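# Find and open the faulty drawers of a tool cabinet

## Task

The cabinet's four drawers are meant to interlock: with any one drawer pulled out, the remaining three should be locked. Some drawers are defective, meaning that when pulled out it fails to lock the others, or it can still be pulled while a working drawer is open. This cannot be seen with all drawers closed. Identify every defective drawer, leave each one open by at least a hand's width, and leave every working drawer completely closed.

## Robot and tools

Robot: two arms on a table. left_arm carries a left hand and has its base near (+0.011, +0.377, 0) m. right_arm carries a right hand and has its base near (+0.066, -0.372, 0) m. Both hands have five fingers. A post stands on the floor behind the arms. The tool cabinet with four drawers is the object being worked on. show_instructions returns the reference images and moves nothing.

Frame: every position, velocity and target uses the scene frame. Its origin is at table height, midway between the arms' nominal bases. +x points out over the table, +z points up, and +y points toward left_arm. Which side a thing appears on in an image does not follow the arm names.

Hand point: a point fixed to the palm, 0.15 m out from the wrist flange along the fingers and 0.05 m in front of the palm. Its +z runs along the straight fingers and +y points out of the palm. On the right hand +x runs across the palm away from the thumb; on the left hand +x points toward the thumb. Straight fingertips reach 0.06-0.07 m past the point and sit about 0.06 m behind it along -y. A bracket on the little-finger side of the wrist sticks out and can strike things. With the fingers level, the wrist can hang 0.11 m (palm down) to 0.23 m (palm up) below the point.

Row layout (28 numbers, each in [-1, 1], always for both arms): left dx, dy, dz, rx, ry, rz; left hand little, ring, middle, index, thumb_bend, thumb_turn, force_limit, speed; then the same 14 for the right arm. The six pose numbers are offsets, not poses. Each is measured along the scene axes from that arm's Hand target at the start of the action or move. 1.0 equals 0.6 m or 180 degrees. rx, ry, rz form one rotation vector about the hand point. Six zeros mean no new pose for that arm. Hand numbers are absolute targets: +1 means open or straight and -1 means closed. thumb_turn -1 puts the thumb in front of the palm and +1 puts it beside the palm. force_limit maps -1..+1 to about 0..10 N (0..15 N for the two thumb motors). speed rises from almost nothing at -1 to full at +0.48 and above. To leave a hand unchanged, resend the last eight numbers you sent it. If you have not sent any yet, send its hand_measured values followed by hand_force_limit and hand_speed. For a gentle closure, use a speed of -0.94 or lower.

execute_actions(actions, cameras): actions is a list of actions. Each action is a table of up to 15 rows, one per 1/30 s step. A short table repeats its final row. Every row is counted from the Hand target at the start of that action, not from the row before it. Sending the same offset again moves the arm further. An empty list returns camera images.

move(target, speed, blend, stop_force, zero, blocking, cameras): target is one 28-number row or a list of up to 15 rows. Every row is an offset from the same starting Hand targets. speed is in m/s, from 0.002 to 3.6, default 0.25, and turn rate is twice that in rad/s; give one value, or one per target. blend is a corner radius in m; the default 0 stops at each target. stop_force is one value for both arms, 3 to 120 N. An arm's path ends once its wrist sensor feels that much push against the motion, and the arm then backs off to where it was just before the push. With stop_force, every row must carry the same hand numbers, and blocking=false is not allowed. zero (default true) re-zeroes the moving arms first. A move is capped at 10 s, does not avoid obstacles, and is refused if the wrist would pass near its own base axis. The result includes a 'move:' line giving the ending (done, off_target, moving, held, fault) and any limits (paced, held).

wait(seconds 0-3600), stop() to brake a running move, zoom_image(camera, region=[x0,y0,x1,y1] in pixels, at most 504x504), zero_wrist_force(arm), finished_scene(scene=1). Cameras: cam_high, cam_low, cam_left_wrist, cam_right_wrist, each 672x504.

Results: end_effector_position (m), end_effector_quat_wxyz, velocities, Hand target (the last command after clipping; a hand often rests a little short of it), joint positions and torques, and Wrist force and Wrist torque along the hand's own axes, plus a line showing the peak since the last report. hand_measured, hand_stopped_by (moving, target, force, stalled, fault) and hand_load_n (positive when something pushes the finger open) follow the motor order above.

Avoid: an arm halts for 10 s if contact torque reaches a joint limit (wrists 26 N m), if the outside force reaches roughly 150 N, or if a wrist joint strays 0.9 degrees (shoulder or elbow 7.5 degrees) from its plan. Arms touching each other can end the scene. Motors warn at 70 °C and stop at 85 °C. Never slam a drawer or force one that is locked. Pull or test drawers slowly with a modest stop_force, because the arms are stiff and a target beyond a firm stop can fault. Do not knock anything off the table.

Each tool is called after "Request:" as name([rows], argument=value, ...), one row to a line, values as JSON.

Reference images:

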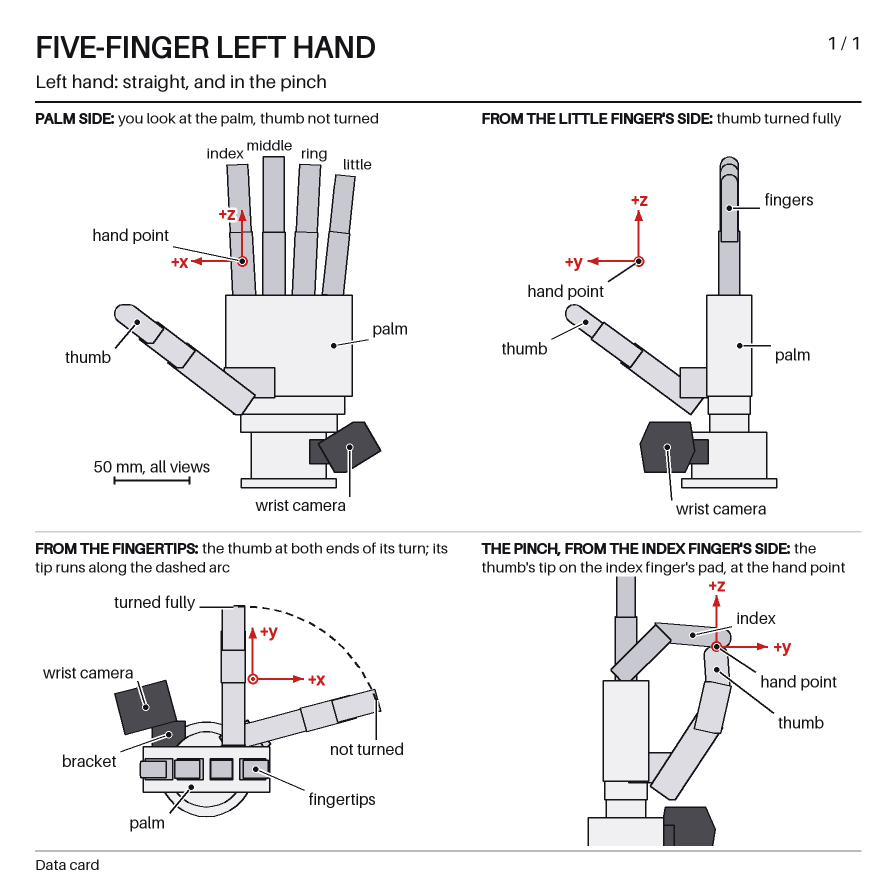

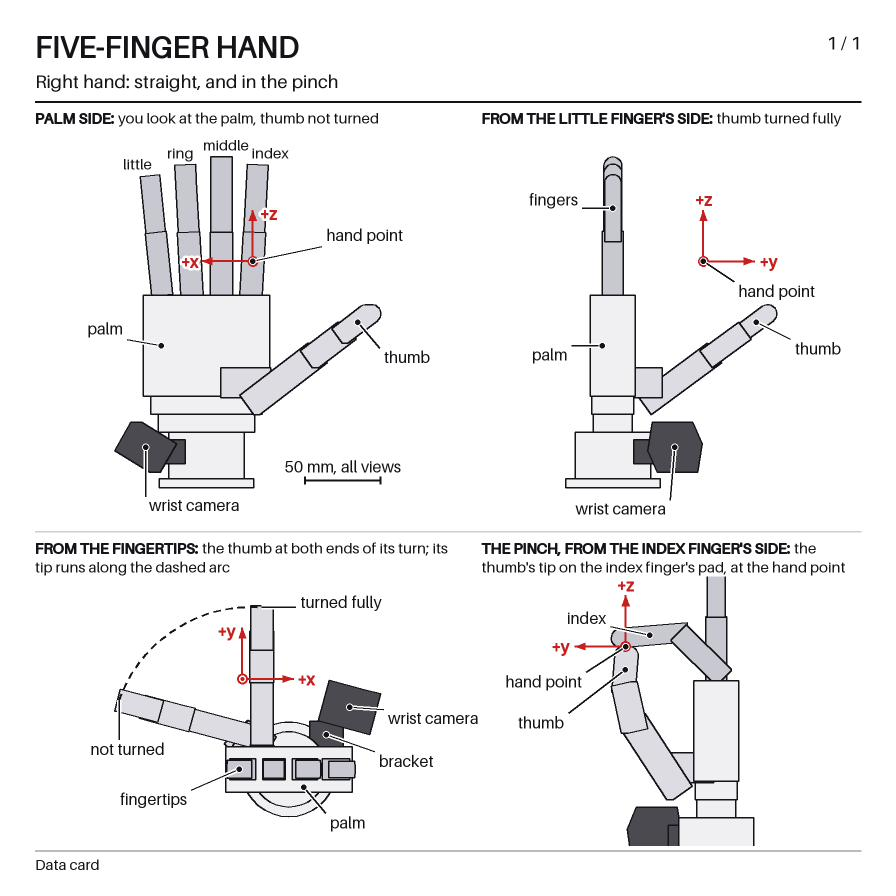

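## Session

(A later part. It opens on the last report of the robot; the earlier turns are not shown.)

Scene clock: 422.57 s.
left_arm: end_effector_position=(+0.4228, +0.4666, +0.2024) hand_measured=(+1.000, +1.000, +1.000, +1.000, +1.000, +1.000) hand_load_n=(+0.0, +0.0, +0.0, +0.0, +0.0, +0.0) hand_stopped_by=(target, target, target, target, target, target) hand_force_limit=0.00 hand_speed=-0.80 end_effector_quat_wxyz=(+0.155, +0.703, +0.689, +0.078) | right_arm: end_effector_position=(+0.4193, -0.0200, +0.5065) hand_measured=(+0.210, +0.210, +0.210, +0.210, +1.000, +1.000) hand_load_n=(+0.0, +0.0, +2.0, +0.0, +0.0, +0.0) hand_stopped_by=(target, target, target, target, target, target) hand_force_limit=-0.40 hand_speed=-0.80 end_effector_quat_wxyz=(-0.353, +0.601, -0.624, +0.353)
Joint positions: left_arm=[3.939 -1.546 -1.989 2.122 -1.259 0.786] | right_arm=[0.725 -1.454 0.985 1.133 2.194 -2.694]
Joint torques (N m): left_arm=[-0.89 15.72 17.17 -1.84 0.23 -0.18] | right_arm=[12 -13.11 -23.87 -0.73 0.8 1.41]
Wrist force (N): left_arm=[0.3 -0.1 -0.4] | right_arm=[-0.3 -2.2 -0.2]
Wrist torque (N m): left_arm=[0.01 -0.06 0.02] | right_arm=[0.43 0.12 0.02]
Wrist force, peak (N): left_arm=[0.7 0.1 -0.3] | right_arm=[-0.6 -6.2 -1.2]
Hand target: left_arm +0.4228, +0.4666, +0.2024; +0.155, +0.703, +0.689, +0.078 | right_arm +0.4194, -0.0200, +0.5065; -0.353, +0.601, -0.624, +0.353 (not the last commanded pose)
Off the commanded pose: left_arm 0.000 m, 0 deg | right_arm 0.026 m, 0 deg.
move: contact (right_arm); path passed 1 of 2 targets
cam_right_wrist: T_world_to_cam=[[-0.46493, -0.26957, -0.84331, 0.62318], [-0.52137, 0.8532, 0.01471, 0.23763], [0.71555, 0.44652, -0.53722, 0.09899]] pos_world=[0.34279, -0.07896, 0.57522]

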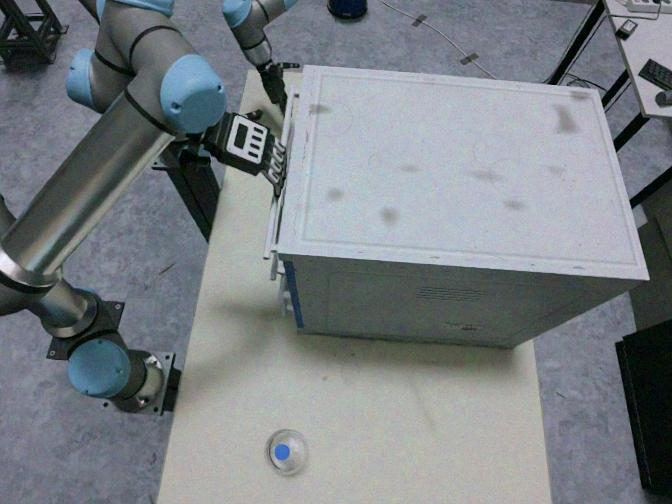

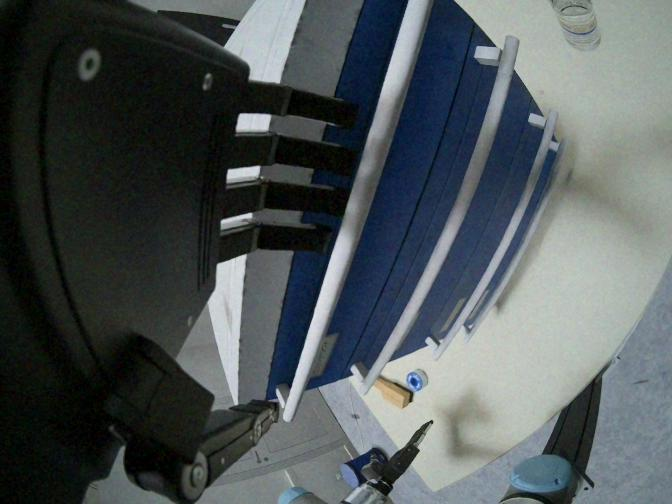

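Request:
move([
  [0,0,0,0,0,0,1,1,1,1,1,1,0,-0.8,0,0,0.01,0,0,0,0.21,0.21,0.21,0.21,1,1,-0.4,-0.8],
], speed=[0.05])

Request:
move([
  [0,0,0,0,0,0,1,1,1,1,1,1,0,-0.8,0.05,0,0,0,0,0,0.21,0.21,0.21,0.21,1,1,-0.4,-0.8],
], speed=[0.008], stop_force=4, cameras=["cam_high","cam_right_wrist"])

Scene clock: 439.30 s.
left_arm: end_effector_position=(+0.4228, +0.4666, +0.2024) hand_measured=(+1.000, +1.000, +1.000, +1.000, +1.000, +1.000) hand_load_n=(+0.0, +0.0, +0.0, +0.0, +0.0, +0.0) hand_stopped_by=(target, target, target, target, target, target) hand_force_limit=0.00 hand_speed=-0.80 end_effector_quat_wxyz=(+0.155, +0.703, +0.689, +0.078) | right_arm: end_effector_position=(+0.4194, -0.0199, +0.5124) hand_measured=(+0.210, +0.210, +0.210, +0.210, +1.000, +1.000) hand_load_n=(+0.0, +0.0, +0.0, +0.0, +0.0, +0.0) hand_stopped_by=(target, target, target, target, target, target) hand_force_limit=-0.40 hand_speed=-0.80 end_effector_quat_wxyz=(-0.353, +0.601, -0.624, +0.353)
Joint positions: left_arm=[3.939 -1.546 -1.989 2.122 -1.259 0.786] | right_arm=[0.725 -1.446 0.958 1.152 2.194 -2.694]
Joint torques (N m): left_arm=[-0.34 16.13 18.12 -1.83 0.26 -0.2] | right_arm=[8.49 -32.91 -5.57 -1.72 0.62 -0.36]
Wrist force (N): left_arm=[0.4 0.1 -0.2] | right_arm=[-0.6 0.6 -0.7]
Wrist torque (N m): left_arm=[0.02 -0.06 0.02] | right_arm=[0.53 0.13 0.09]
Wrist force, peak (N): left_arm=[0.5 0.4 -0.4] | right_arm=[-0.1 -2.5 -0.1]
Hand target: left_arm +0.4228, +0.4666, +0.2024; +0.155, +0.703, +0.689, +0.078 | right_arm +0.4194, -0.0200, +0.5125; -0.353, +0.601, -0.624, +0.353
Off the commanded pose: left_arm 0.000 m, 0 deg | right_arm 0.000 m, 0 deg.
move: done

Scene clock: 441.57 s.
left_arm: end_effector_position=(+0.4228, +0.4666, +0.2024) hand_measured=(+1.000, +1.000, +1.000, +1.000, +1.000, +1.000) hand_load_n=(+0.0, +0.0, +0.0, +0.0, +0.0, +0.0) hand_stopped_by=(target, target, target, target, target, target) hand_force_limit=0.00 hand_speed=-0.80 end_effector_quat_wxyz=(+0.155, +0.703, +0.689, +0.078) | right_arm: end_effector_position=(+0.4288, -0.0200, +0.5125) hand_measured=(+0.210, +0.210, +0.210, +0.210, +1.000, +1.000) hand_load_n=(+0.0, +0.0, +0.0, -2.0, +0.0, +0.0) hand_stopped_by=(target, target, target, target, target, target) hand_force_limit=-0.40 hand_speed=-0.80 end_effector_quat_wxyz=(-0.353, +0.601, -0.624, +0.353)
Joint positions: left_arm=[3.939 -1.546 -1.989 2.122 -1.259 0.786] | right_arm=[0.707 -1.435 0.944 1.147 2.18 -2.708]
Joint torques (N m): left_arm=[-0.45 15.51 18.09 -1.85 0.19 -0.12] | right_arm=[12.05 -31.54 -5.44 2.21 2.17 1.61]
Wrist force (N): left_arm=[0.4 0.1 -0.2] | right_arm=[0.5 1.5 -4.1]
Wrist torque (N m): left_arm=[0.03 -0.07 0.02] | right_arm=[0.64 0.12 0.19]
Wrist force, peak (N): left_arm=[0.5 0.3 -0.3] | right_arm=[-0.8 1.8 -8.4]
Hand target: left_arm +0.4228, +0.4666, +0.2024; +0.155, +0.703, +0.689, +0.078 | right_arm +0.4288, -0.0200, +0.5125; -0.354, +0.601, -0.624, +0.353 (not the last commanded pose)
Off the commanded pose: left_arm 0.000 m, 0 deg | right_arm 0.021 m, 0 deg.
move: contact (right_arm)
cam_right_wrist: T_world_to_cam=[[-0.46491, -0.26955, -0.84333, 0.63266], [-0.52143, 0.85317, 0.01475, 0.24249], [0.71552, 0.4466, -0.5372, 0.09542]] pos_world=[0.35229, -0.07896, 0.58122]

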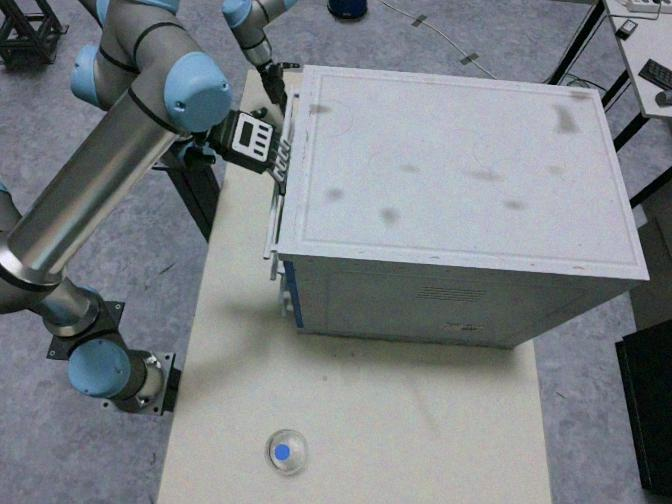

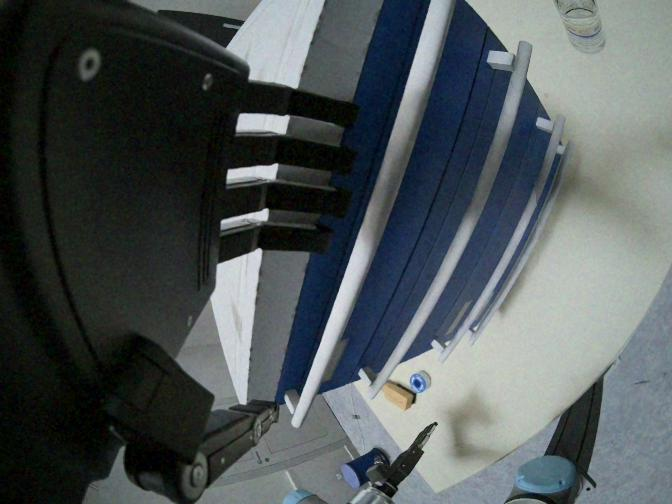

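Request:
move([
  [0,0,0,0,0,0,1,1,1,1,1,1,0,-0.8,-0.0035,0,0,0,0,0,0.21,0.21,0.21,0.21,1,1,-0.4,-0.8],
  [0,0,0,0,0,0,1,1,1,1,1,1,0,-0.8,-0.0035,0,-0.06,0,0,0,0.21,0.21,0.21,0.21,1,1,-0.4,-0.8],
], speed=[0.05,0.015], stop_force=5, cameras=["cam_high","cam_right_wrist"])

Scene clock: 452.60 s.
left_arm: end_effector_position=(+0.4228, +0.4666, +0.2024) hand_measured=(+1.000, +1.000, +1.000, +1.000, +1.000, +1.000) hand_load_n=(+0.0, +0.0, +0.0, +0.0, +0.0, +0.0) hand_stopped_by=(target, target, target, target, target, target) hand_force_limit=0.00 hand_speed=-0.80 end_effector_quat_wxyz=(+0.155, +0.703, +0.689, +0.078) | right_arm: end_effector_position=(+0.4267, -0.0200, +0.4765) hand_measured=(+0.210, +0.210, +0.210, +0.210, +1.000, +1.000) hand_load_n=(+0.0, +0.0, +0.0, +0.0, +0.0, +0.0) hand_stopped_by=(target, target, target, target, target, target) hand_force_limit=-0.40 hand_speed=-0.80 end_effector_quat_wxyz=(-0.354, +0.601, -0.624, +0.353)
Joint positions: left_arm=[3.939 -1.546 -1.989 2.122 -1.259 0.786] | right_arm=[0.711 -1.48 1.096 1.041 2.183 -2.705]
Joint torques (N m): left_arm=[-0.01 16.26 17.74 -1.68 0.15 -0.35] | right_arm=[-12.43 -12.81 -30.02 2.82 -0.89 -1.69]
Wrist force (N): left_arm=[0.3 0.1 -0.1] | right_arm=[-0.8 -0.3 -0.7]
Wrist torque (N m): left_arm=[0.03 -0.04 0.01] | right_arm=[0.37 0.17 0.01]
Wrist force, peak (N): left_arm=[0.4 0.1 -0.5] | right_arm=[0.5 1.6 -4.2]
Hand target: left_arm +0.4228, +0.4666, +0.2024; +0.155, +0.703, +0.689, +0.078 | right_arm +0.4267, -0.0200, +0.4765; -0.354, +0.601, -0.624, +0.353
Off the commanded pose: left_arm 0.000 m, 0 deg | right_arm 0.000 m, 0 deg.
move: done
cam_right_wrist: T_world_to_cam=[[-0.46491, -0.26955, -0.84333, 0.60133], [-0.52143, 0.85317, 0.01475, 0.24192], [0.71552, 0.4466, -0.5372, 0.07758]] pos_world=[0.35019, -0.07896, 0.54522]

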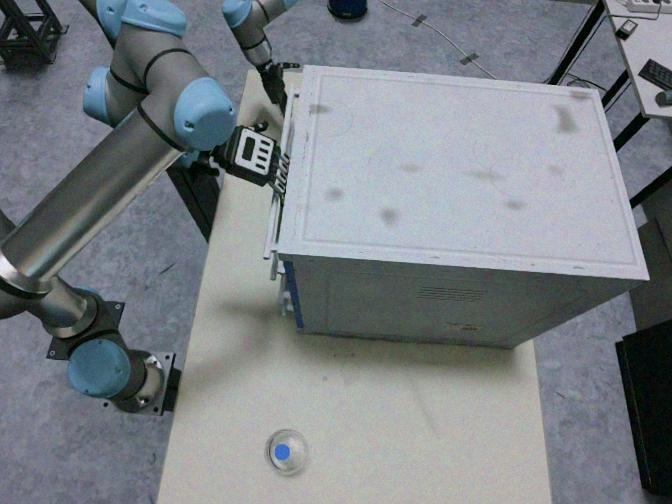

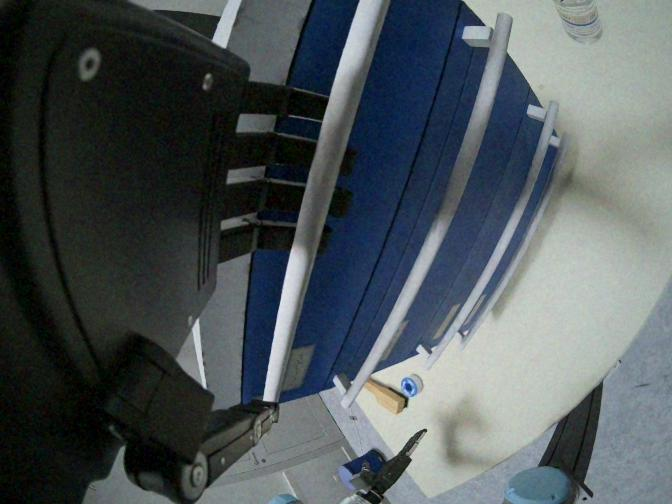

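Request:
move([
  [0,0,0,0,0,0,1,1,1,1,1,1,0,-0.8,-0.03,0,0,0,0,0,0.21,0.21,0.21,0.21,1,1,-0.4,-0.8],
  [0,0,0,0,0,0,1,1,1,1,1,1,0,-0.8,-0.1,0,0,0,0,0,0.21,0.21,0.21,0.21,1,1,-0.4,-0.8],
], speed=[0.02,0.04], blend=0.005, stop_force=20, cameras=["cam_high","cam_right_wrist"])

Scene clock: 461.70 s.
left_arm: end_effector_position=(+0.4228, +0.4666, +0.2024) hand_measured=(+1.000, +1.000, +1.000, +1.000, +1.000, +1.000) hand_load_n=(+0.0, +0.0, +0.0, +0.0, +0.0, +0.0) hand_stopped_by=(target, target, target, target, target, target) hand_force_limit=0.00 hand_speed=-0.80 end_effector_quat_wxyz=(+0.155, +0.703, +0.689, +0.078) | right_arm: end_effector_position=(+0.4218, -0.0200, +0.4765) hand_measured=(+0.210, +0.210, +0.210, +0.210, +1.000, +1.000) hand_load_n=(+2.5, +1.5, +0.0, +0.0, +0.0, +0.0) hand_stopped_by=(target, target, target, target, target, target) hand_force_limit=-0.40 hand_speed=-0.80 end_effector_quat_wxyz=(-0.354, +0.601, -0.624, +0.353)
Joint positions: left_arm=[3.939 -1.546 -1.989 2.122 -1.259 0.786] | right_arm=[0.72 -1.485 1.103 1.044 2.191 -2.698]
Joint torques (N m): left_arm=[-0.21 15.9 18.78 -1.61 0.07 -0.29] | right_arm=[-11.41 -14.21 -29.4 -0.74 1.2 -0.38]
Wrist force (N): left_arm=[0.2 0.0 -0.4] | right_arm=[-1.1 -2.2 3.4]
Wrist torque (N m): left_arm=[0.04 -0.04 0.01] | right_arm=[0.35 -0.21 0.04]
Wrist force, peak (N): left_arm=[0.5 0.1 -0.5] | right_arm=[-2.5 -10.7 21.8]
Hand target: left_arm +0.4228, +0.4666, +0.2024; +0.155, +0.703, +0.689, +0.078 | right_arm +0.4218, -0.0200, +0.4765; -0.354, +0.601, -0.624, +0.353 (not the last commanded pose)
Off the commanded pose: left_arm 0.000 m, 0 deg | right_arm 0.055 m, 0 deg.
move: contact (right_arm); path passed 0 of 2 targets
cam_right_wrist: T_world_to_cam=[[-0.46486, -0.26947, -0.84338, 0.59902], [-0.52131, 0.85324, 0.01472, 0.2393], [0.71564, 0.44651, -0.53711, 0.08107]] pos_world=[0.34519, -0.07896, 0.54522]

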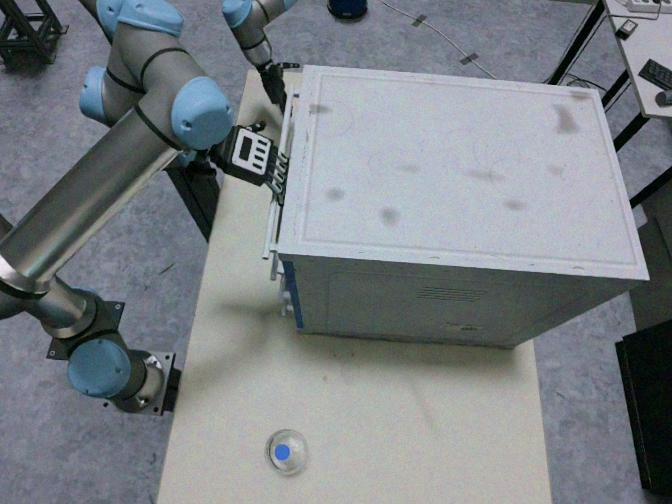

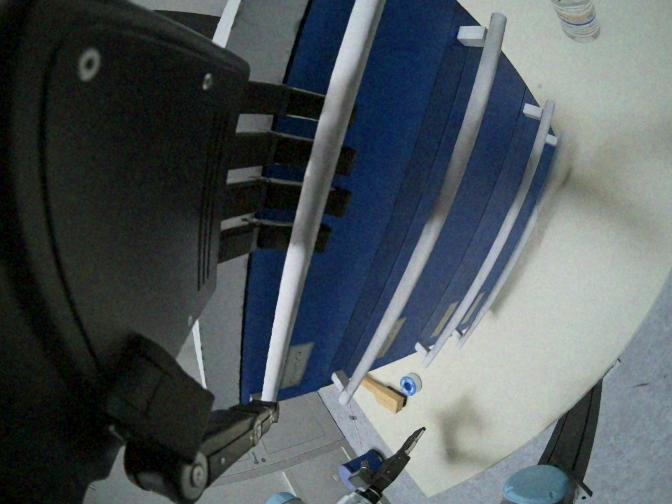

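Request:
move([
  [0,0,0,0,0,0,1,1,1,1,1,1,0,-0.8,-0.03,0,0,0,0,0,0.21,0.21,0.21,0.21,1,1,-0.4,-0.8],
  [0,0,0,0,0,0,1,1,1,1,1,1,0,-0.8,-0.1,0,0,0,0,0,0.21,0.21,0.21,0.21,1,1,-0.4,-0.8],
], speed=[0.01,0.04], blend=0.005, stop_force=35, zero=false, cameras=["cam_high","cam_right_wrist"])

Scene clock: 473.23 s.
left_arm: end_effector_position=(+0.4228, +0.4666, +0.2024) hand_measured=(+1.000, +1.000, +1.000, +1.000, +1.000, +1.000) hand_load_n=(+0.0, +0.0, +0.0, +0.0, +0.0, +0.0) hand_stopped_by=(target, target, target, target, target, target) hand_force_limit=0.00 hand_speed=-0.80 end_effector_quat_wxyz=(+0.155, +0.703, +0.689, +0.078) | right_arm: end_effector_position=(+0.3618, -0.0200, +0.4765) hand_measured=(+0.210, +0.210, +0.210, +0.210, +1.000, +1.000) hand_load_n=(+2.5, +1.0, +0.0, +0.0, +0.0, +0.0) hand_stopped_by=(target, target, target, target, target, target) hand_force_limit=-0.40 hand_speed=-0.80 end_effector_quat_wxyz=(-0.354, +0.601, -0.624, +0.353)
Joint positions: left_arm=[3.939 -1.546 -1.989 2.122 -1.259 0.786] | right_arm=[0.85 -1.538 1.171 1.094 2.291 -2.592]
Joint torques (N m): left_arm=[0.09 16.37 18.71 -1.6 0.13 -0.34] | right_arm=[-11.13 -12.28 -30.11 -0.79 -1.04 -1.89]
Wrist force (N): left_arm=[0.4 0.2 -0.3] | right_arm=[0.1 0.0 3.5]
Wrist torque (N m): left_arm=[0.05 -0.06 0.02] | right_arm=[0.39 -0.22 0.11]
Wrist force, peak (N): left_arm=[0.5 0.1 -0.5] | right_arm=[-3.7 -13.0 24.5]
Hand target: left_arm +0.4228, +0.4666, +0.2024; +0.155, +0.703, +0.689, +0.078 | right_arm +0.3618, -0.0200, +0.4765; -0.354, +0.601, -0.624, +0.353
Off the commanded pose: left_arm 0.000 m, 0 deg | right_arm 0.000 m, 0 deg.
move: done
cam_right_wrist: T_world_to_cam=[[-0.46486, -0.26947, -0.84338, 0.57113], [-0.52131, 0.85324, 0.01472, 0.20802], [0.71564, 0.44651, -0.53711, 0.12401]] pos_world=[0.28519, -0.07896, 0.54522]

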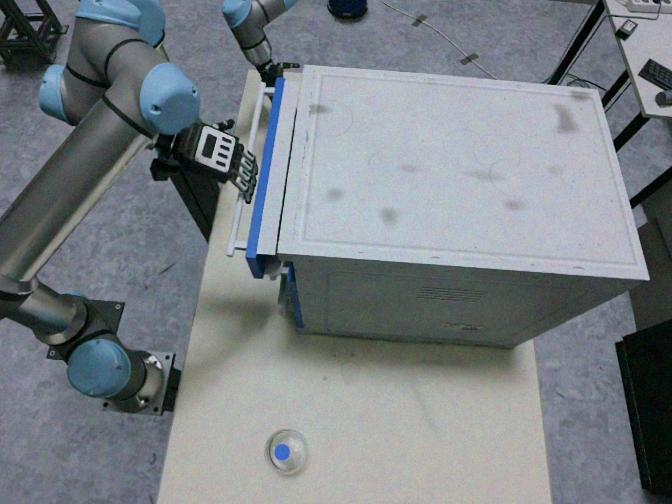

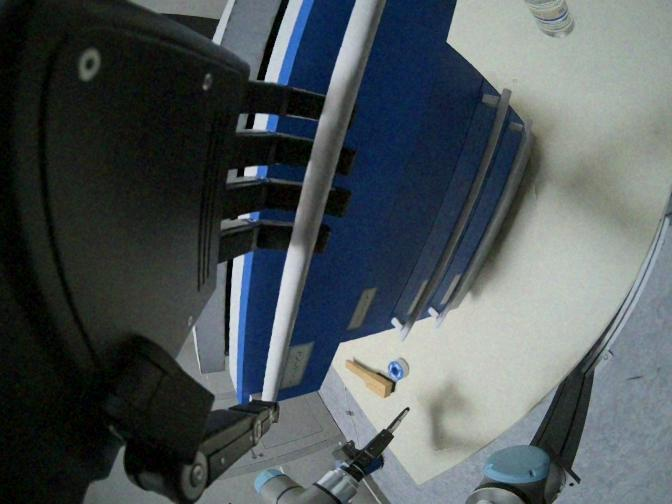

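Request:
zoom_image(camera="cam_right_wrist", region=[220, 0, 560, 420])

Scaled by 1.200 from the camera's image (finer frame: 960x720).

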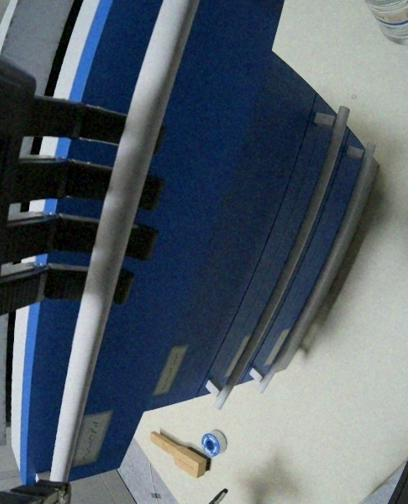

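Request:
move([
  [0,0,0,0,0,0,1,1,1,1,1,1,0,-0.8,-0.11,0,0,0,0,0,0.21,0.21,0.21,0.21,1,1,-0.4,-0.8],
], speed=0.06, stop_force=25)

Request:
move([
  [0,0,0,0,0,0,1,1,1,1,1,1,0,-0.8,0.008,0,0,0,0,0,0.21,0.21,0.21,0.21,1,1,-0.4,-0.8],
  [0,0,0,0,0,0,1,1,1,1,1,1,0,-0.8,0.008,0,0.06,0,0,0,0.21,0.21,0.21,0.21,1,1,-0.4,-0.8],
  [0,0,0,0,0,0,1,1,1,1,1,1,0,-0.8,-0.14,0,0.1,0,0,0,0.21,0.21,0.21,0.21,1,1,-0.4,-0.8],
], speed=[0.03,0.08,0.2], blend=[0,0.01,0], cameras=["cam_high","cam_right_wrist"])

Scene clock: 497.90 s.
left_arm: end_effector_position=(+0.4228, +0.4666, +0.2024) hand_measured=(+1.000, +1.000, +1.000, +1.000, +1.000, +1.000) hand_load_n=(+0.0, +0.0, +0.0, +0.0, +0.0, +0.0) hand_stopped_by=(target, target, target, target, target, target) hand_force_limit=0.00 hand_speed=-0.80 end_effector_quat_wxyz=(+0.155, +0.703, +0.689, +0.078) | right_arm: end_effector_position=(+0.3600, -0.0199, +0.4765) hand_measured=(+0.210, +0.210, +0.210, +0.210, +1.000, +1.000) hand_load_n=(+0.0, +0.0, +0.0, +0.0, +0.0, +0.0) hand_stopped_by=(target, target, target, target, target, target) hand_force_limit=-0.40 hand_speed=-0.80 end_effector_quat_wxyz=(-0.354, +0.601, -0.624, +0.354)
Joint positions: left_arm=[3.939 -1.546 -1.989 2.122 -1.259 0.786] | right_arm=[0.854 -1.539 1.173 1.096 2.294 -2.588]
Joint torques (N m): left_arm=[0.39 15.75 17.74 -1.47 0.06 -0.34] | right_arm=[13.46 -18.04 -6.35 3.03 2.44 1.49]
Wrist force (N): left_arm=[0.2 0.2 -0.4] | right_arm=[-0.1 0.6 -0.9]
Wrist torque (N m): left_arm=[0.06 -0.04 0.00] | right_arm=[0.52 0.01 0.17]
Wrist force, peak (N): left_arm=[0.3 0.3 -0.7] | right_arm=[-0.8 -14.2 38.5]
Hand target: left_arm +0.4228, +0.4666, +0.2024; +0.155, +0.703, +0.689, +0.078 | right_arm +0.3600, -0.0199, +0.4765; -0.354, +0.601, -0.624, +0.354 (not the last commanded pose)
Off the commanded pose: left_arm 0.000 m, 0 deg | right_arm 0.064 m, 0 deg.
move: contact (right_arm)

Scene clock: 499.63 s.
left_arm: end_effector_position=(+0.4228, +0.4666, +0.2024) hand_measured=(+1.000, +1.000, +1.000, +1.000, +1.000, +1.000) hand_load_n=(+0.0, +0.0, +0.0, +0.0, +0.0, +0.0) hand_stopped_by=(target, target, target, target, target, target) hand_force_limit=0.00 hand_speed=-0.80 end_effector_quat_wxyz=(+0.155, +0.703, +0.689, +0.078) | right_arm: end_effector_position=(+0.2761, -0.0198, +0.5365) hand_measured=(+0.210, +0.210, +0.210, +0.210, +1.000, +1.000) hand_load_n=(+0.0, +0.0, +0.0, +0.0, +0.0, +0.0) hand_stopped_by=(target, target, target, target, target, target) hand_force_limit=-0.40 hand_speed=-0.80 end_effector_quat_wxyz=(-0.354, +0.601, -0.624, +0.354)
Joint positions: left_arm=[3.939 -1.546 -1.989 2.122 -1.259 0.786] | right_arm=[1.081 -1.5 0.998 1.404 2.451 -2.35]
Joint torques (N m): left_arm=[-0.65 16.23 17.99 -1.45 0.07 -0.36] | right_arm=[8.15 -29.4 -5.15 1.72 1.1 0.83]
Wrist force (N): left_arm=[0.6 -0.1 -0.2] | right_arm=[-0.2 0.6 -0.5]
Wrist torque (N m): left_arm=[0.01 -0.09 0.03] | right_arm=[0.50 0.05 0.20]
Wrist force, peak (N): left_arm=[0.5 0.1 -0.5] | right_arm=[0.0 1.3 -2.4]
Hand target: left_arm +0.4228, +0.4666, +0.2024; +0.155, +0.703, +0.689, +0.078 | right_arm +0.2760, -0.0199, +0.5365; -0.354, +0.601, -0.624, +0.354
Off the commanded pose: left_arm 0.000 m, 0 deg | right_arm 0.000 m, 0 deg.
move: done
cam_right_wrist: T_world_to_cam=[[-0.46459, -0.26917, -0.84363, 0.58204], [-0.52125, 0.85328, 0.01481, 0.16231], [0.71586, 0.44662, -0.53673, 0.21725]] pos_world=[0.19949, -0.07886, 0.60523]

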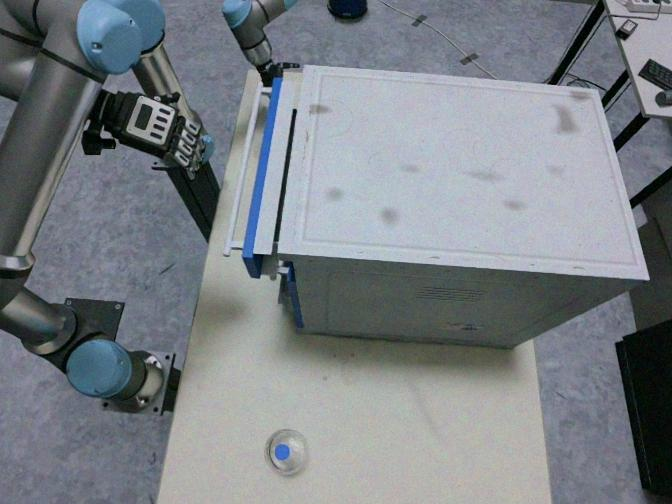

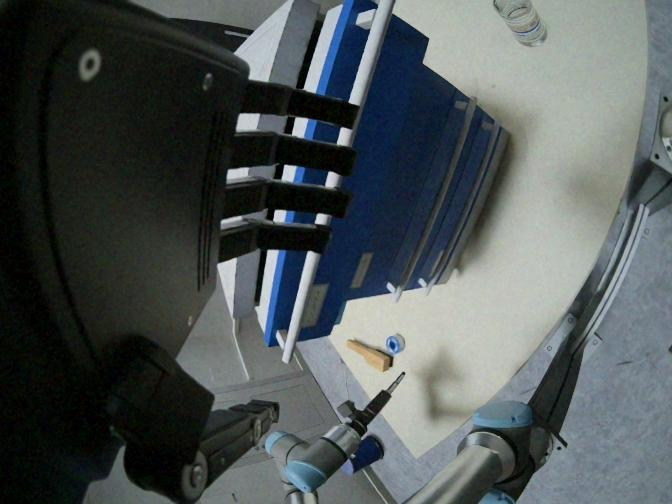

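Request:
move([
  [0,0,0,0,0,0,1,1,1,1,1,1,0,-0.8,0.147,0,0,0,0,0,0.21,0.21,0.21,0.21,1,1,-0.4,-0.8],
  [0,0,0,0,0,0,1,1,1,1,1,1,0,-0.8,0.147,0,-0.1,0,0,0,0.21,0.21,0.21,0.21,1,1,-0.4,-0.8],
], speed=[0.15,0.04], stop_force=8)

Request:
move([
  [0,0,0,0,0,0,1,1,1,1,1,1,0,-0.8,-0.02,0,0,0,0,0,0.21,0.21,0.21,0.21,1,1,-0.4,-0.8],
  [0,0,0,0,0,0,1,1,1,1,1,1,0,-0.8,-0.11,0,0,0,0,0,0.21,0.21,0.21,0.21,1,1,-0.4,-0.8],
], speed=[0.01,0.03], blend=0.005, stop_force=30, cameras=["cam_high","cam_right_wrist"])

Scene clock: 518.17 s.
left_arm: end_effector_position=(+0.4228, +0.4666, +0.2024) hand_measured=(+1.000, +1.000, +1.000, +1.000, +1.000, +1.000) hand_load_n=(+0.0, +0.0, +0.0, +0.0, -0.5, +0.0) hand_stopped_by=(target, target, target, target, target, target) hand_force_limit=0.00 hand_speed=-0.80 end_effector_quat_wxyz=(+0.155, +0.703, +0.689, +0.078) | right_arm: end_effector_position=(+0.3642, -0.0199, +0.4765) hand_measured=(+0.210, +0.210, +0.210, +0.210, +1.000, +1.000) hand_load_n=(+0.0, +0.0, +0.0, +0.0, +0.0, -0.5) hand_stopped_by=(target, target, target, target, target, target) hand_force_limit=-0.40 hand_speed=-0.80 end_effector_quat_wxyz=(-0.354, +0.601, -0.624, +0.354)
Joint positions: left_arm=[3.939 -1.546 -1.989 2.122 -1.259 0.786] | right_arm=[0.844 -1.536 1.169 1.091 2.287 -2.597]
Joint torques (N m): left_arm=[0.02 16.25 18.36 -1.33 -0.08 -0.35] | right_arm=[-2.58 -10.21 -30.09 2.98 -0.19 -0.84]
Wrist force (N): left_arm=[0.3 0.2 -0.1] | right_arm=[-0.2 0.6 -0.9]
Wrist torque (N m): left_arm=[0.04 -0.05 0.01] | right_arm=[0.52 0.04 0.09]
Wrist force, peak (N): left_arm=[0.2 0.0 -0.8] | right_arm=[-0.3 1.5 -1.9]
Hand target: left_arm +0.4228, +0.4666, +0.2024; +0.155, +0.703, +0.689, +0.078 | right_arm +0.3642, -0.0199, +0.4765; -0.354, +0.601, -0.624, +0.354
Off the commanded pose: left_arm 0.000 m, 0 deg | right_arm 0.000 m, 0 deg.
move: done

Scene clock: 522.27 s.
left_arm: end_effector_position=(+0.4228, +0.4666, +0.2024) hand_measured=(+1.000, +1.000, +1.000, +1.000, +1.000, +1.000) hand_load_n=(+0.0, +0.0, +0.0, +0.0, +0.0, +0.0) hand_stopped_by=(target, target, target, target, target, target) hand_force_limit=0.00 hand_speed=-0.80 end_effector_quat_wxyz=(+0.155, +0.703, +0.689, +0.078) | right_arm: end_effector_position=(+0.2982, -0.0199, +0.4765) hand_measured=(+0.210, +0.210, +0.210, +0.210, +1.000, +1.000) hand_load_n=(+3.5, +2.5, +0.0, +0.0, +0.0, -0.5) hand_stopped_by=(target, target, target, target, target, target) hand_force_limit=-0.40 hand_speed=-0.80 end_effector_quat_wxyz=(-0.354, +0.601, -0.624, +0.354)
Joint positions: left_arm=[3.939 -1.546 -1.989 2.122 -1.259 0.786] | right_arm=[1.017 -1.563 1.22 1.188 2.409 -2.426]
Joint torques (N m): left_arm=[-0.77 16.13 18.6 -1.27 -0.16 -0.34] | right_arm=[-10.77 -10.53 -30.2 -0.25 -0.66 -1.9]
Wrist force (N): left_arm=[0.5 0.0 -0.6] | right_arm=[-0.6 -0.7 6.2]
Wrist torque (N m): left_arm=[0.05 -0.09 0.03] | right_arm=[0.31 -0.30 0.06]
Wrist force, peak (N): left_arm=[0.5 0.0 -0.6] | right_arm=[-2.9 -9.7 21.0]
Hand target: left_arm +0.4228, +0.4666, +0.2024; +0.155, +0.703, +0.689, +0.078 | right_arm +0.2982, -0.0199, +0.4765; -0.354, +0.601, -0.624, +0.354
Off the commanded pose: left_arm 0.000 m, 0 deg | right_arm 0.000 m, 0 deg.
move: done
cam_right_wrist: T_world_to_cam=[[-0.46459, -0.26917, -0.84363, 0.54169], [-0.52125, 0.85328, 0.01481, 0.17472], [0.71586, 0.44662, -0.53673, 0.16923]] pos_world=[0.22159, -0.07886, 0.54522]

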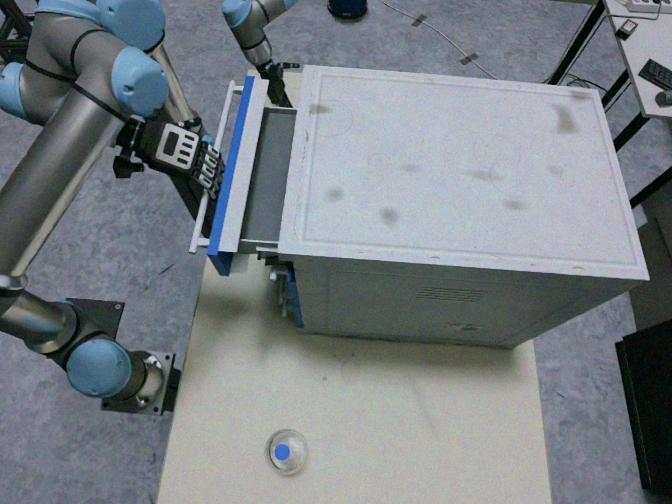

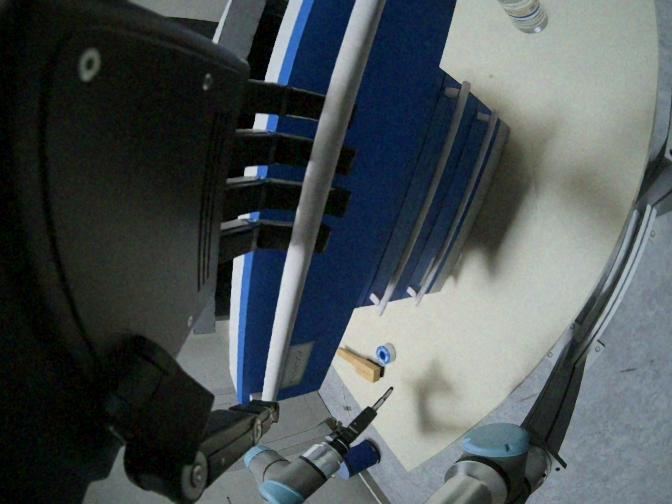

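Request:
move([
  [0,0,0,0,0,0,1,1,1,1,1,1,0,-0.8,0.006,0,0,0,0,0,0.21,0.21,0.21,0.21,1,1,-0.4,-0.8],
  [0,0,0,0,0,0,1,1,1,1,1,1,0,-0.8,0.006,0,0.0667,0,0,0,0.21,0.21,0.21,0.21,1,1,-0.4,-0.8],
  [0,0,0,0,0,0,1,1,1,1,1,1,0,-0.8,-0.163,0,0.07,0,0,0,0.21,0.21,0.21,0.21,1,1,-0.4,-0.8],
  [0,0,0,0,0,0,1,1,1,1,1,1,0,-0.8,-0.163,0,-0.354,0,-0.111,0,0.0,0.0,0.0,0.0,1,1,-0.4,-0.5],
], speed=[0.03,0.08,0.2,0.25], blend=[0,0.01,0.03,0], cameras=["cam_high","cam_right_wrist"])

Scene clock: 590.87 s.
left_arm: end_effector_position=(+0.4228, +0.4666, +0.2024) hand_measured=(+1.000, +1.000, +1.000, +1.000, +1.000, +1.000) hand_load_n=(+0.0, +0.0, +0.0, +0.0, +0.0, +0.0) hand_stopped_by=(target, target, target, target, target, target) hand_force_limit=0.00 hand_speed=-0.80 end_effector_quat_wxyz=(+0.155, +0.703, +0.689, +0.078) | right_arm: end_effector_position=(+0.2256, -0.0202, +0.5187) hand_measured=(+0.210, +0.210, +0.210, +0.210, +1.000, +1.000) hand_load_n=(+0.0, +0.0, +0.0, +0.0, +0.0, -0.5) hand_stopped_by=(target, target, target, target, target, target) hand_force_limit=-0.40 hand_speed=-0.80 end_effector_quat_wxyz=(-0.356, +0.602, -0.622, +0.353)
Joint positions: left_arm=[3.939 -1.546 -1.989 2.122 -1.259 0.786] | right_arm=[1.236 -1.52 1.109 1.472 2.535 -2.148]
Joint torques (N m): left_arm=[-0.06 16.4 18.4 -1.25 -0.13 -0.48] | right_arm=[9.86 -28.57 -7.47 3.67 2.68 0.54]
Wrist force (N): left_arm=[0.3 0.0 -0.3] | right_arm=[-0.4 0.3 -0.4]
Wrist torque (N m): left_arm=[0.03 -0.04 0.01] | right_arm=[0.43 0.09 0.03]
Wrist force, peak (N): left_arm=[0.3 0.3 -0.6] | right_arm=[-0.6 -0.7 6.5]
Hand target: left_arm +0.4228, +0.4666, +0.2024; +0.155, +0.703, +0.689, +0.078 | right_arm +0.2256, -0.0202, +0.5187; -0.356, +0.602, -0.622, +0.353 (not the last commanded pose)
Off the commanded pose: left_arm 0.000 m, 0 deg | right_arm 0.256 m, 20 deg.
move: held (right_arm; a check stopped the path); path passed 2 of 4 targets; target 4's new numbers were not sent; limits=held
pose unreachable (right arm): on one or more control steps of this call, first in action 0 (counted from 0), this arm could not follow its commanded pose, so it was not sent that pose on those steps. It may still have moved: this result reports where it is.
cause: moving toward the commanded pose would bring two parts of the arm too close to each other (joints 4 (wrist 1) to 6 (wrist 3) lie between them).
cam_right_wrist: T_world_to_cam=[[-0.46039, -0.2709, -0.84537, 0.54347], [-0.5271, 0.84967, 0.01478, 0.13777], [0.71428, 0.4524, -0.53398, 0.24297]] pos_world=[0.14928, -0.07975, 0.58713]

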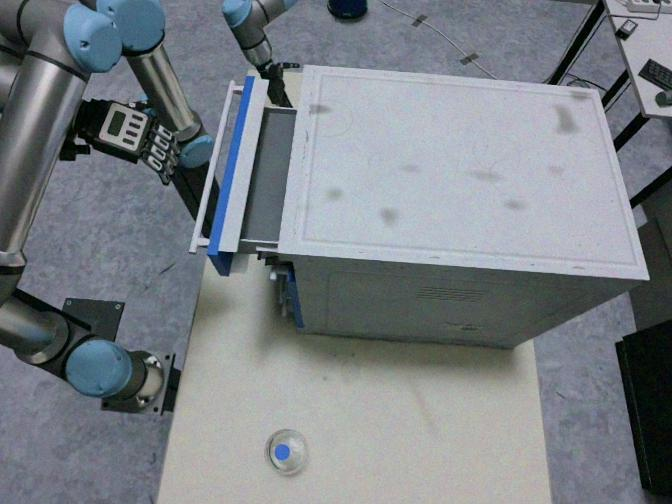

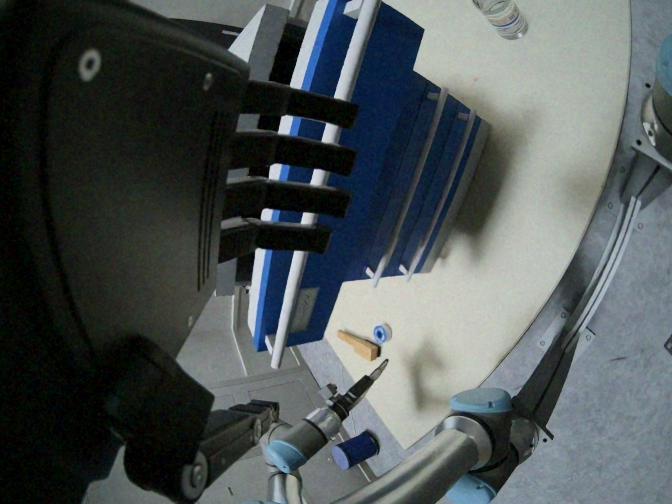

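Request:
move([
  [0,0,0,0,0,0,1,1,1,1,1,1,0,-0.8,0.024,0.1667,0,0,0,0,0.21,0.21,0.21,0.21,1,1,-0.4,-0.8],
  [0,0,0,0,0,0,1,1,1,1,1,1,0,-0.8,0.024,0.1667,-0.4245,0,-0.111,0,0.0,0.0,0.0,0.0,1,1,-0.4,-0.5],
], speed=[0.15,0.2], blend=[0.03,0], cameras=["cam_high","cam_right_wrist"])

Scene clock: 601.00 s.
left_arm: end_effector_position=(+0.4228, +0.4666, +0.2024) hand_measured=(+1.000, +1.000, +1.000, +1.000, +1.000, +1.000) hand_load_n=(+0.0, +0.0, +0.0, +0.0, +0.0, +0.0) hand_stopped_by=(target, target, target, target, target, target) hand_force_limit=0.00 hand_speed=-0.80 end_effector_quat_wxyz=(+0.155, +0.703, +0.689, +0.078) | right_arm: end_effector_position=(+0.2319, +0.0252, +0.5181) hand_measured=(+0.210, +0.210, +0.210, +0.210, +1.000, +1.000) hand_load_n=(+0.0, +0.0, +0.0, +0.0, +0.0, -0.5) hand_stopped_by=(target, target, target, target, target, target) hand_force_limit=-0.40 hand_speed=-0.80 end_effector_quat_wxyz=(-0.357, +0.602, -0.621, +0.352) end_effector_velocity=(+0.001, +0.002, +0.000) end_effector_angular_velocity=(+0.002, -0.001, +0.000)
Joint positions: left_arm=[3.939 -1.546 -1.989 2.122 -1.259 0.786] | right_arm=[1.263 -1.401 0.983 1.509 2.547 -2.109]
Joint velocities: left_arm=[within noise] | right_arm=[0 0.004 -0.005 0 0 0]
Joint torques (N m): left_arm=[-0.32 16.73 18.1 -1.19 -0.19 -0.53] | right_arm=[-12 -14.88 -27.81 1.62 -0.58 -0.55]
Wrist force (N): left_arm=[0.2 0.1 -0.4] | right_arm=[-0.5 0.3 -0.7]
Wrist torque (N m): left_arm=[0.04 -0.04 0.01] | right_arm=[0.46 0.10 0.17]
Wrist force, peak (N): left_arm=[0.3 -0.1 -0.7] | right_arm=[-3.1 0.3 -0.1]
Hand target: left_arm +0.4228, +0.4666, +0.2024; +0.155, +0.703, +0.689, +0.078 | right_arm +0.2320, +0.0252, +0.5181; -0.357, +0.602, -0.621, +0.352 (not the last commanded pose)
Off the commanded pose: left_arm 0.000 m, 0 deg | right_arm 0.260 m, 20 deg.
move: held (right_arm; a check stopped the path); path passed 0 of 2 targets; target 2's new numbers were not sent; limits=held
pose unreachable (right arm): on one or more control steps of this call, first in action 0 (counted from 0), this arm could not follow its commanded pose, so it was not sent that pose on those steps. It may still have moved: this result reports where it is.
cause: moving toward the commanded pose would bring two parts of the arm too close to each other (joints 4 (wrist 1) to 6 (wrist 3) lie between them).
cam_right_wrist: T_world_to_cam=[[-0.45943, -0.27116, -0.84581, 0.55808], [-0.52835, 0.84889, 0.01484, 0.10288], [0.71398, 0.45371, -0.53328, 0.2172]] pos_world=[0.15568, -0.03455, 0.58633]

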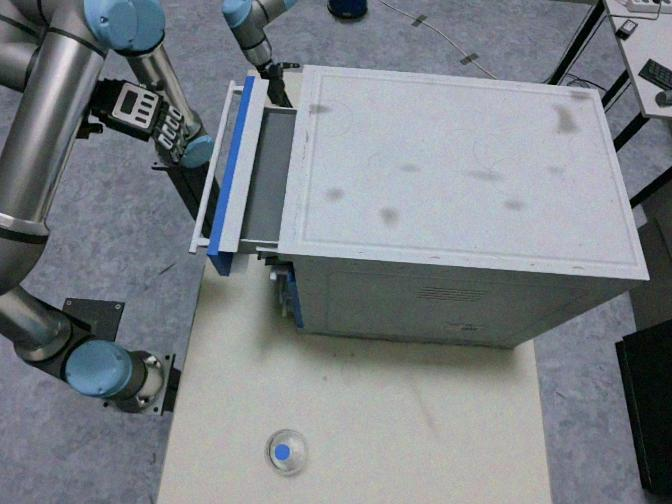

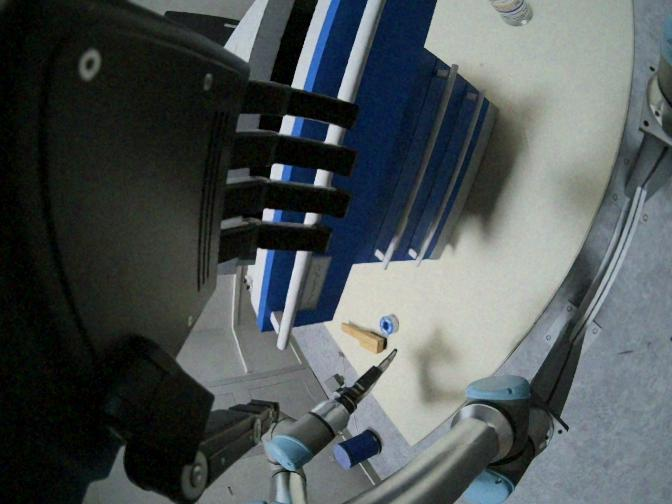

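Request:
move([
  [0,0,0,0,0,0,1,1,1,1,1,1,0,-0.8,0,0,0,0,0,0,-0.5,-0.5,-0.5,-0.5,1,1,-0.4,-0.5],
  [0,0,0,0,0,0,1,1,1,1,1,1,0,-0.8,0.05,-0.0753,0,0,0,0,-0.5,-0.5,-0.5,-0.5,1,1,-0.4,-0.5],
  [0,0,0,0,0,0,1,1,1,1,1,1,0,-0.8,0.05,-0.0753,-0.4235,0,-0.111,0,-0.5,-0.5,-0.5,-0.5,1,1,-0.4,-0.5],
], speed=[0.15,0.15,0.2], blend=[0,0.01,0], cameras=["cam_high","cam_right_wrist"])

Scene clock: 633.20 s.
left_arm: end_effector_position=(+0.4228, +0.4666, +0.2024) hand_measured=(+1.000, +1.000, +1.000, +1.000, +1.000, +1.000) hand_load_n=(+0.0, +0.0, +0.0, +0.0, +0.0, +0.0) hand_stopped_by=(target, target, target, target, target, target) hand_force_limit=0.00 hand_speed=-0.80 end_effector_quat_wxyz=(+0.155, +0.703, +0.689, +0.078) | right_arm: end_effector_position=(+0.2619, -0.0200, +0.2640) hand_measured=(-0.500, -0.500, -0.500, -0.500, +1.000, +1.000) hand_load_n=(+0.0, +0.0, +0.0, +0.0, +0.0, -0.5) hand_stopped_by=(target, target, target, target, target, target) hand_force_limit=-0.40 hand_speed=-0.50 end_effector_quat_wxyz=(-0.459, +0.532, -0.550, +0.451)
Joint positions: left_arm=[3.939 -1.546 -1.989 2.122 -1.259 0.786] | right_arm=[1.277 -1.62 1.975 0.191 2.807 -2.596]
Joint torques (N m): left_arm=[0.3 16.79 18.69 -1.28 -0.23 -0.46] | right_arm=[-13.08 -6.9 -29.01 0 1.77 0.45]
Wrist force (N): left_arm=[0.4 0.1 -0.4] | right_arm=[-0.5 0.3 -0.5]
Wrist torque (N m): left_arm=[0.04 -0.07 0.02] | right_arm=[0.53 0.10 0.04]
Wrist force, peak (N): left_arm=[0.4 -0.2 -0.6] | right_arm=[-0.4 2.3 -0.5]
Hand target: left_arm +0.4228, +0.4666, +0.2024; +0.155, +0.703, +0.689, +0.078 | right_arm +0.2620, -0.0200, +0.2640; -0.459, +0.532, -0.550, +0.451
Off the commanded pose: left_arm 0.000 m, 0 deg | right_arm 0.000 m, 0 deg.
move: done
cam_right_wrist: T_world_to_cam=[[-0.14284, -0.27106, -0.9519, 0.28985], [-0.5017, 0.84888, -0.16644, 0.20172], [0.85317, 0.45379, -0.25725, -0.02847]] pos_world=[0.1669, -0.07975, 0.30216]

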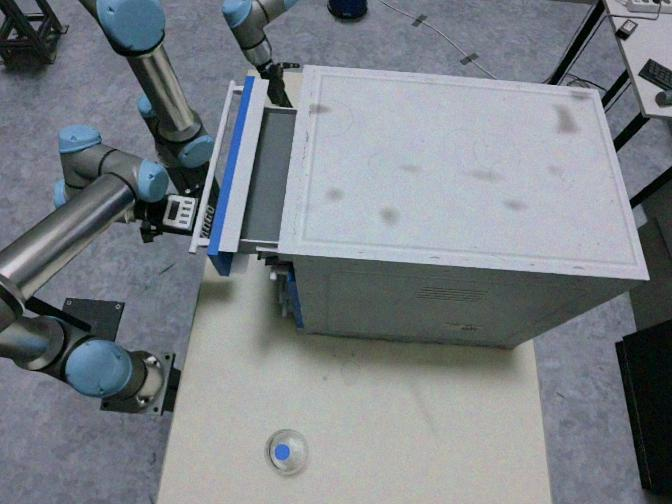

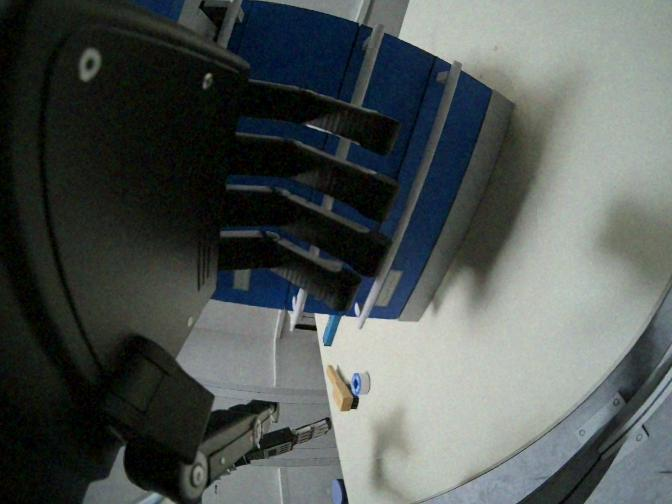

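Request:
move([
  [0,0,0,0,0,0,1,1,1,1,1,1,0,-0.8,0.1,0,0,0,0,0,0,0,0,0,1,1,-0.4,-0.3],
], speed=[0.1])

Request:
move([
  [0,0,0,0,0,0,1,1,1,1,1,1,0,-0.8,0.19,0,0,0,0,0,0,0,0,0,1,1,-0.4,-0.3],
  [0,0,0,0,0,0,1,1,1,1,1,1,0,-0.8,0.25,0,0,0,0,0,0,0,0,0,1,1,-0.4,-0.3],
], speed=[0.1,0.01], stop_force=4, cameras=["cam_high","cam_right_wrist"])

Scene clock: 641.63 s.
left_arm: end_effector_position=(+0.4228, +0.4666, +0.2024) hand_measured=(+1.000, +1.000, +1.000, +1.000, +1.000, +1.000) hand_load_n=(+0.0, +0.0, +0.0, +0.0, +0.0, +0.0) hand_stopped_by=(target, target, target, target, target, target) hand_force_limit=0.00 hand_speed=-0.80 end_effector_quat_wxyz=(+0.155, +0.703, +0.689, +0.078) | right_arm: end_effector_position=(+0.3220, -0.0200, +0.2641) hand_measured=(+0.000, +0.000, +0.000, +0.000, +1.000, +1.000) hand_load_n=(+0.0, +0.0, +0.0, +0.0, +0.0, -0.5) hand_stopped_by=(target, target, target, target, target, target) hand_force_limit=-0.40 hand_speed=-0.30 end_effector_quat_wxyz=(-0.459, +0.532, -0.550, +0.451)
Joint positions: left_arm=[3.939 -1.546 -1.989 2.122 -1.259 0.786] | right_arm=[1.088 -1.673 2.001 0.031 2.636 -2.798]
Joint torques (N m): left_arm=[-0.24 16.68 18.42 -1.16 -0.13 -0.52] | right_arm=[2.93 -4.22 -13.74 2.07 0.69 0.5]
Wrist force (N): left_arm=[0.2 0.0 -0.6] | right_arm=[-0.4 0.5 -0.5]
Wrist torque (N m): left_arm=[0.05 -0.05 0.01] | right_arm=[0.55 0.09 0.07]
Wrist force, peak (N): left_arm=[0.1 0.1 -0.7] | right_arm=[-0.5 0.5 -1.7]
Hand target: left_arm +0.4228, +0.4666, +0.2024; +0.155, +0.703, +0.689, +0.078 | right_arm +0.3220, -0.0200, +0.2640; -0.459, +0.532, -0.550, +0.451
Off the commanded pose: left_arm 0.000 m, 0 deg | right_arm 0.000 m, 0 deg.
move: done

Scene clock: 645.10 s.
left_arm: end_effector_position=(+0.4228, +0.4666, +0.2024) hand_measured=(+1.000, +1.000, +1.000, +1.000, +1.000, +1.000) hand_load_n=(-0.5, +0.0, +0.0, -0.5, +0.0, +0.0) hand_stopped_by=(target, target, target, target, target, target) hand_force_limit=0.00 hand_speed=-0.80 end_effector_quat_wxyz=(+0.155, +0.703, +0.689, +0.078) | right_arm: end_effector_position=(+0.4479, -0.0200, +0.2640) hand_measured=(+0.000, +0.000, +0.000, +0.000, +1.000, +1.000) hand_load_n=(+0.0, -1.5, -1.0, -3.5, +0.0, +0.0) hand_stopped_by=(target, target, target, target, target, target) hand_force_limit=-0.40 hand_speed=-0.30 end_effector_quat_wxyz=(-0.459, +0.532, -0.550, +0.451)
Joint positions: left_arm=[3.939 -1.546 -1.989 2.122 -1.259 0.786] | right_arm=[0.763 -1.623 1.946 -0.087 2.324 -2.953]
Joint torques (N m): left_arm=[-0.67 16.15 19.52 -1.24 -0.27 -0.56] | right_arm=[11.55 -27.63 -10.37 1.04 2.16 1.58]
Wrist force (N): left_arm=[0.5 0.2 -0.3] | right_arm=[-0.9 3.0 -3.7]
Wrist torque (N m): left_arm=[0.05 -0.08 0.02] | right_arm=[0.63 0.25 0.20]
Wrist force, peak (N): left_arm=[0.4 0.0 -0.6] | right_arm=[-1.2 -1.1 -8.5]
Hand target: left_arm +0.4228, +0.4666, +0.2024; +0.155, +0.703, +0.689, +0.078 | right_arm +0.4479, -0.0200, +0.2640; -0.459, +0.532, -0.550, +0.451 (not the last commanded pose)
Off the commanded pose: left_arm 0.000 m, 0 deg | right_arm 0.024 m, 0 deg.
move: contact (right_arm); path passed 1 of 2 targets
cam_right_wrist: T_world_to_cam=[[-0.14282, -0.27098, -0.95193, 0.31641], [-0.5016, 0.84894, -0.16641, 0.29495], [0.85323, 0.45372, -0.25717, -0.18713]] pos_world=[0.3528, -0.07975, 0.30216]

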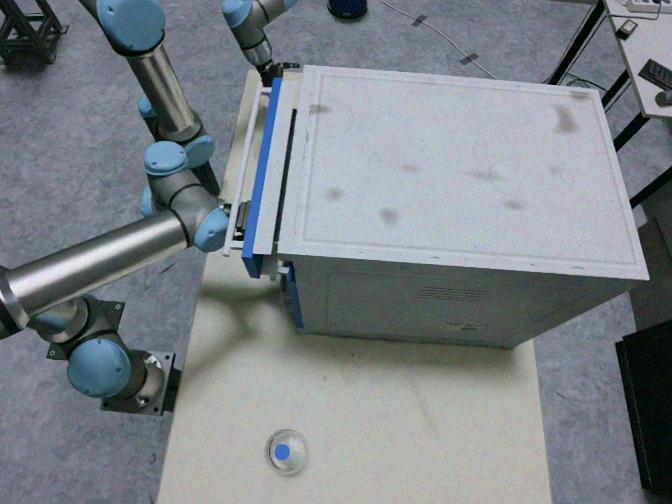

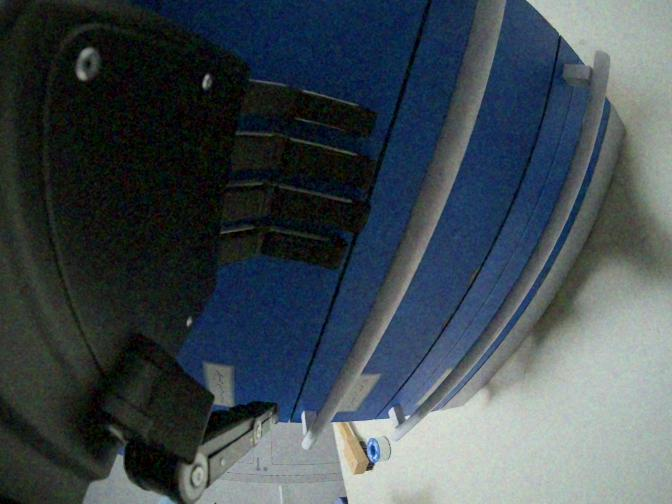

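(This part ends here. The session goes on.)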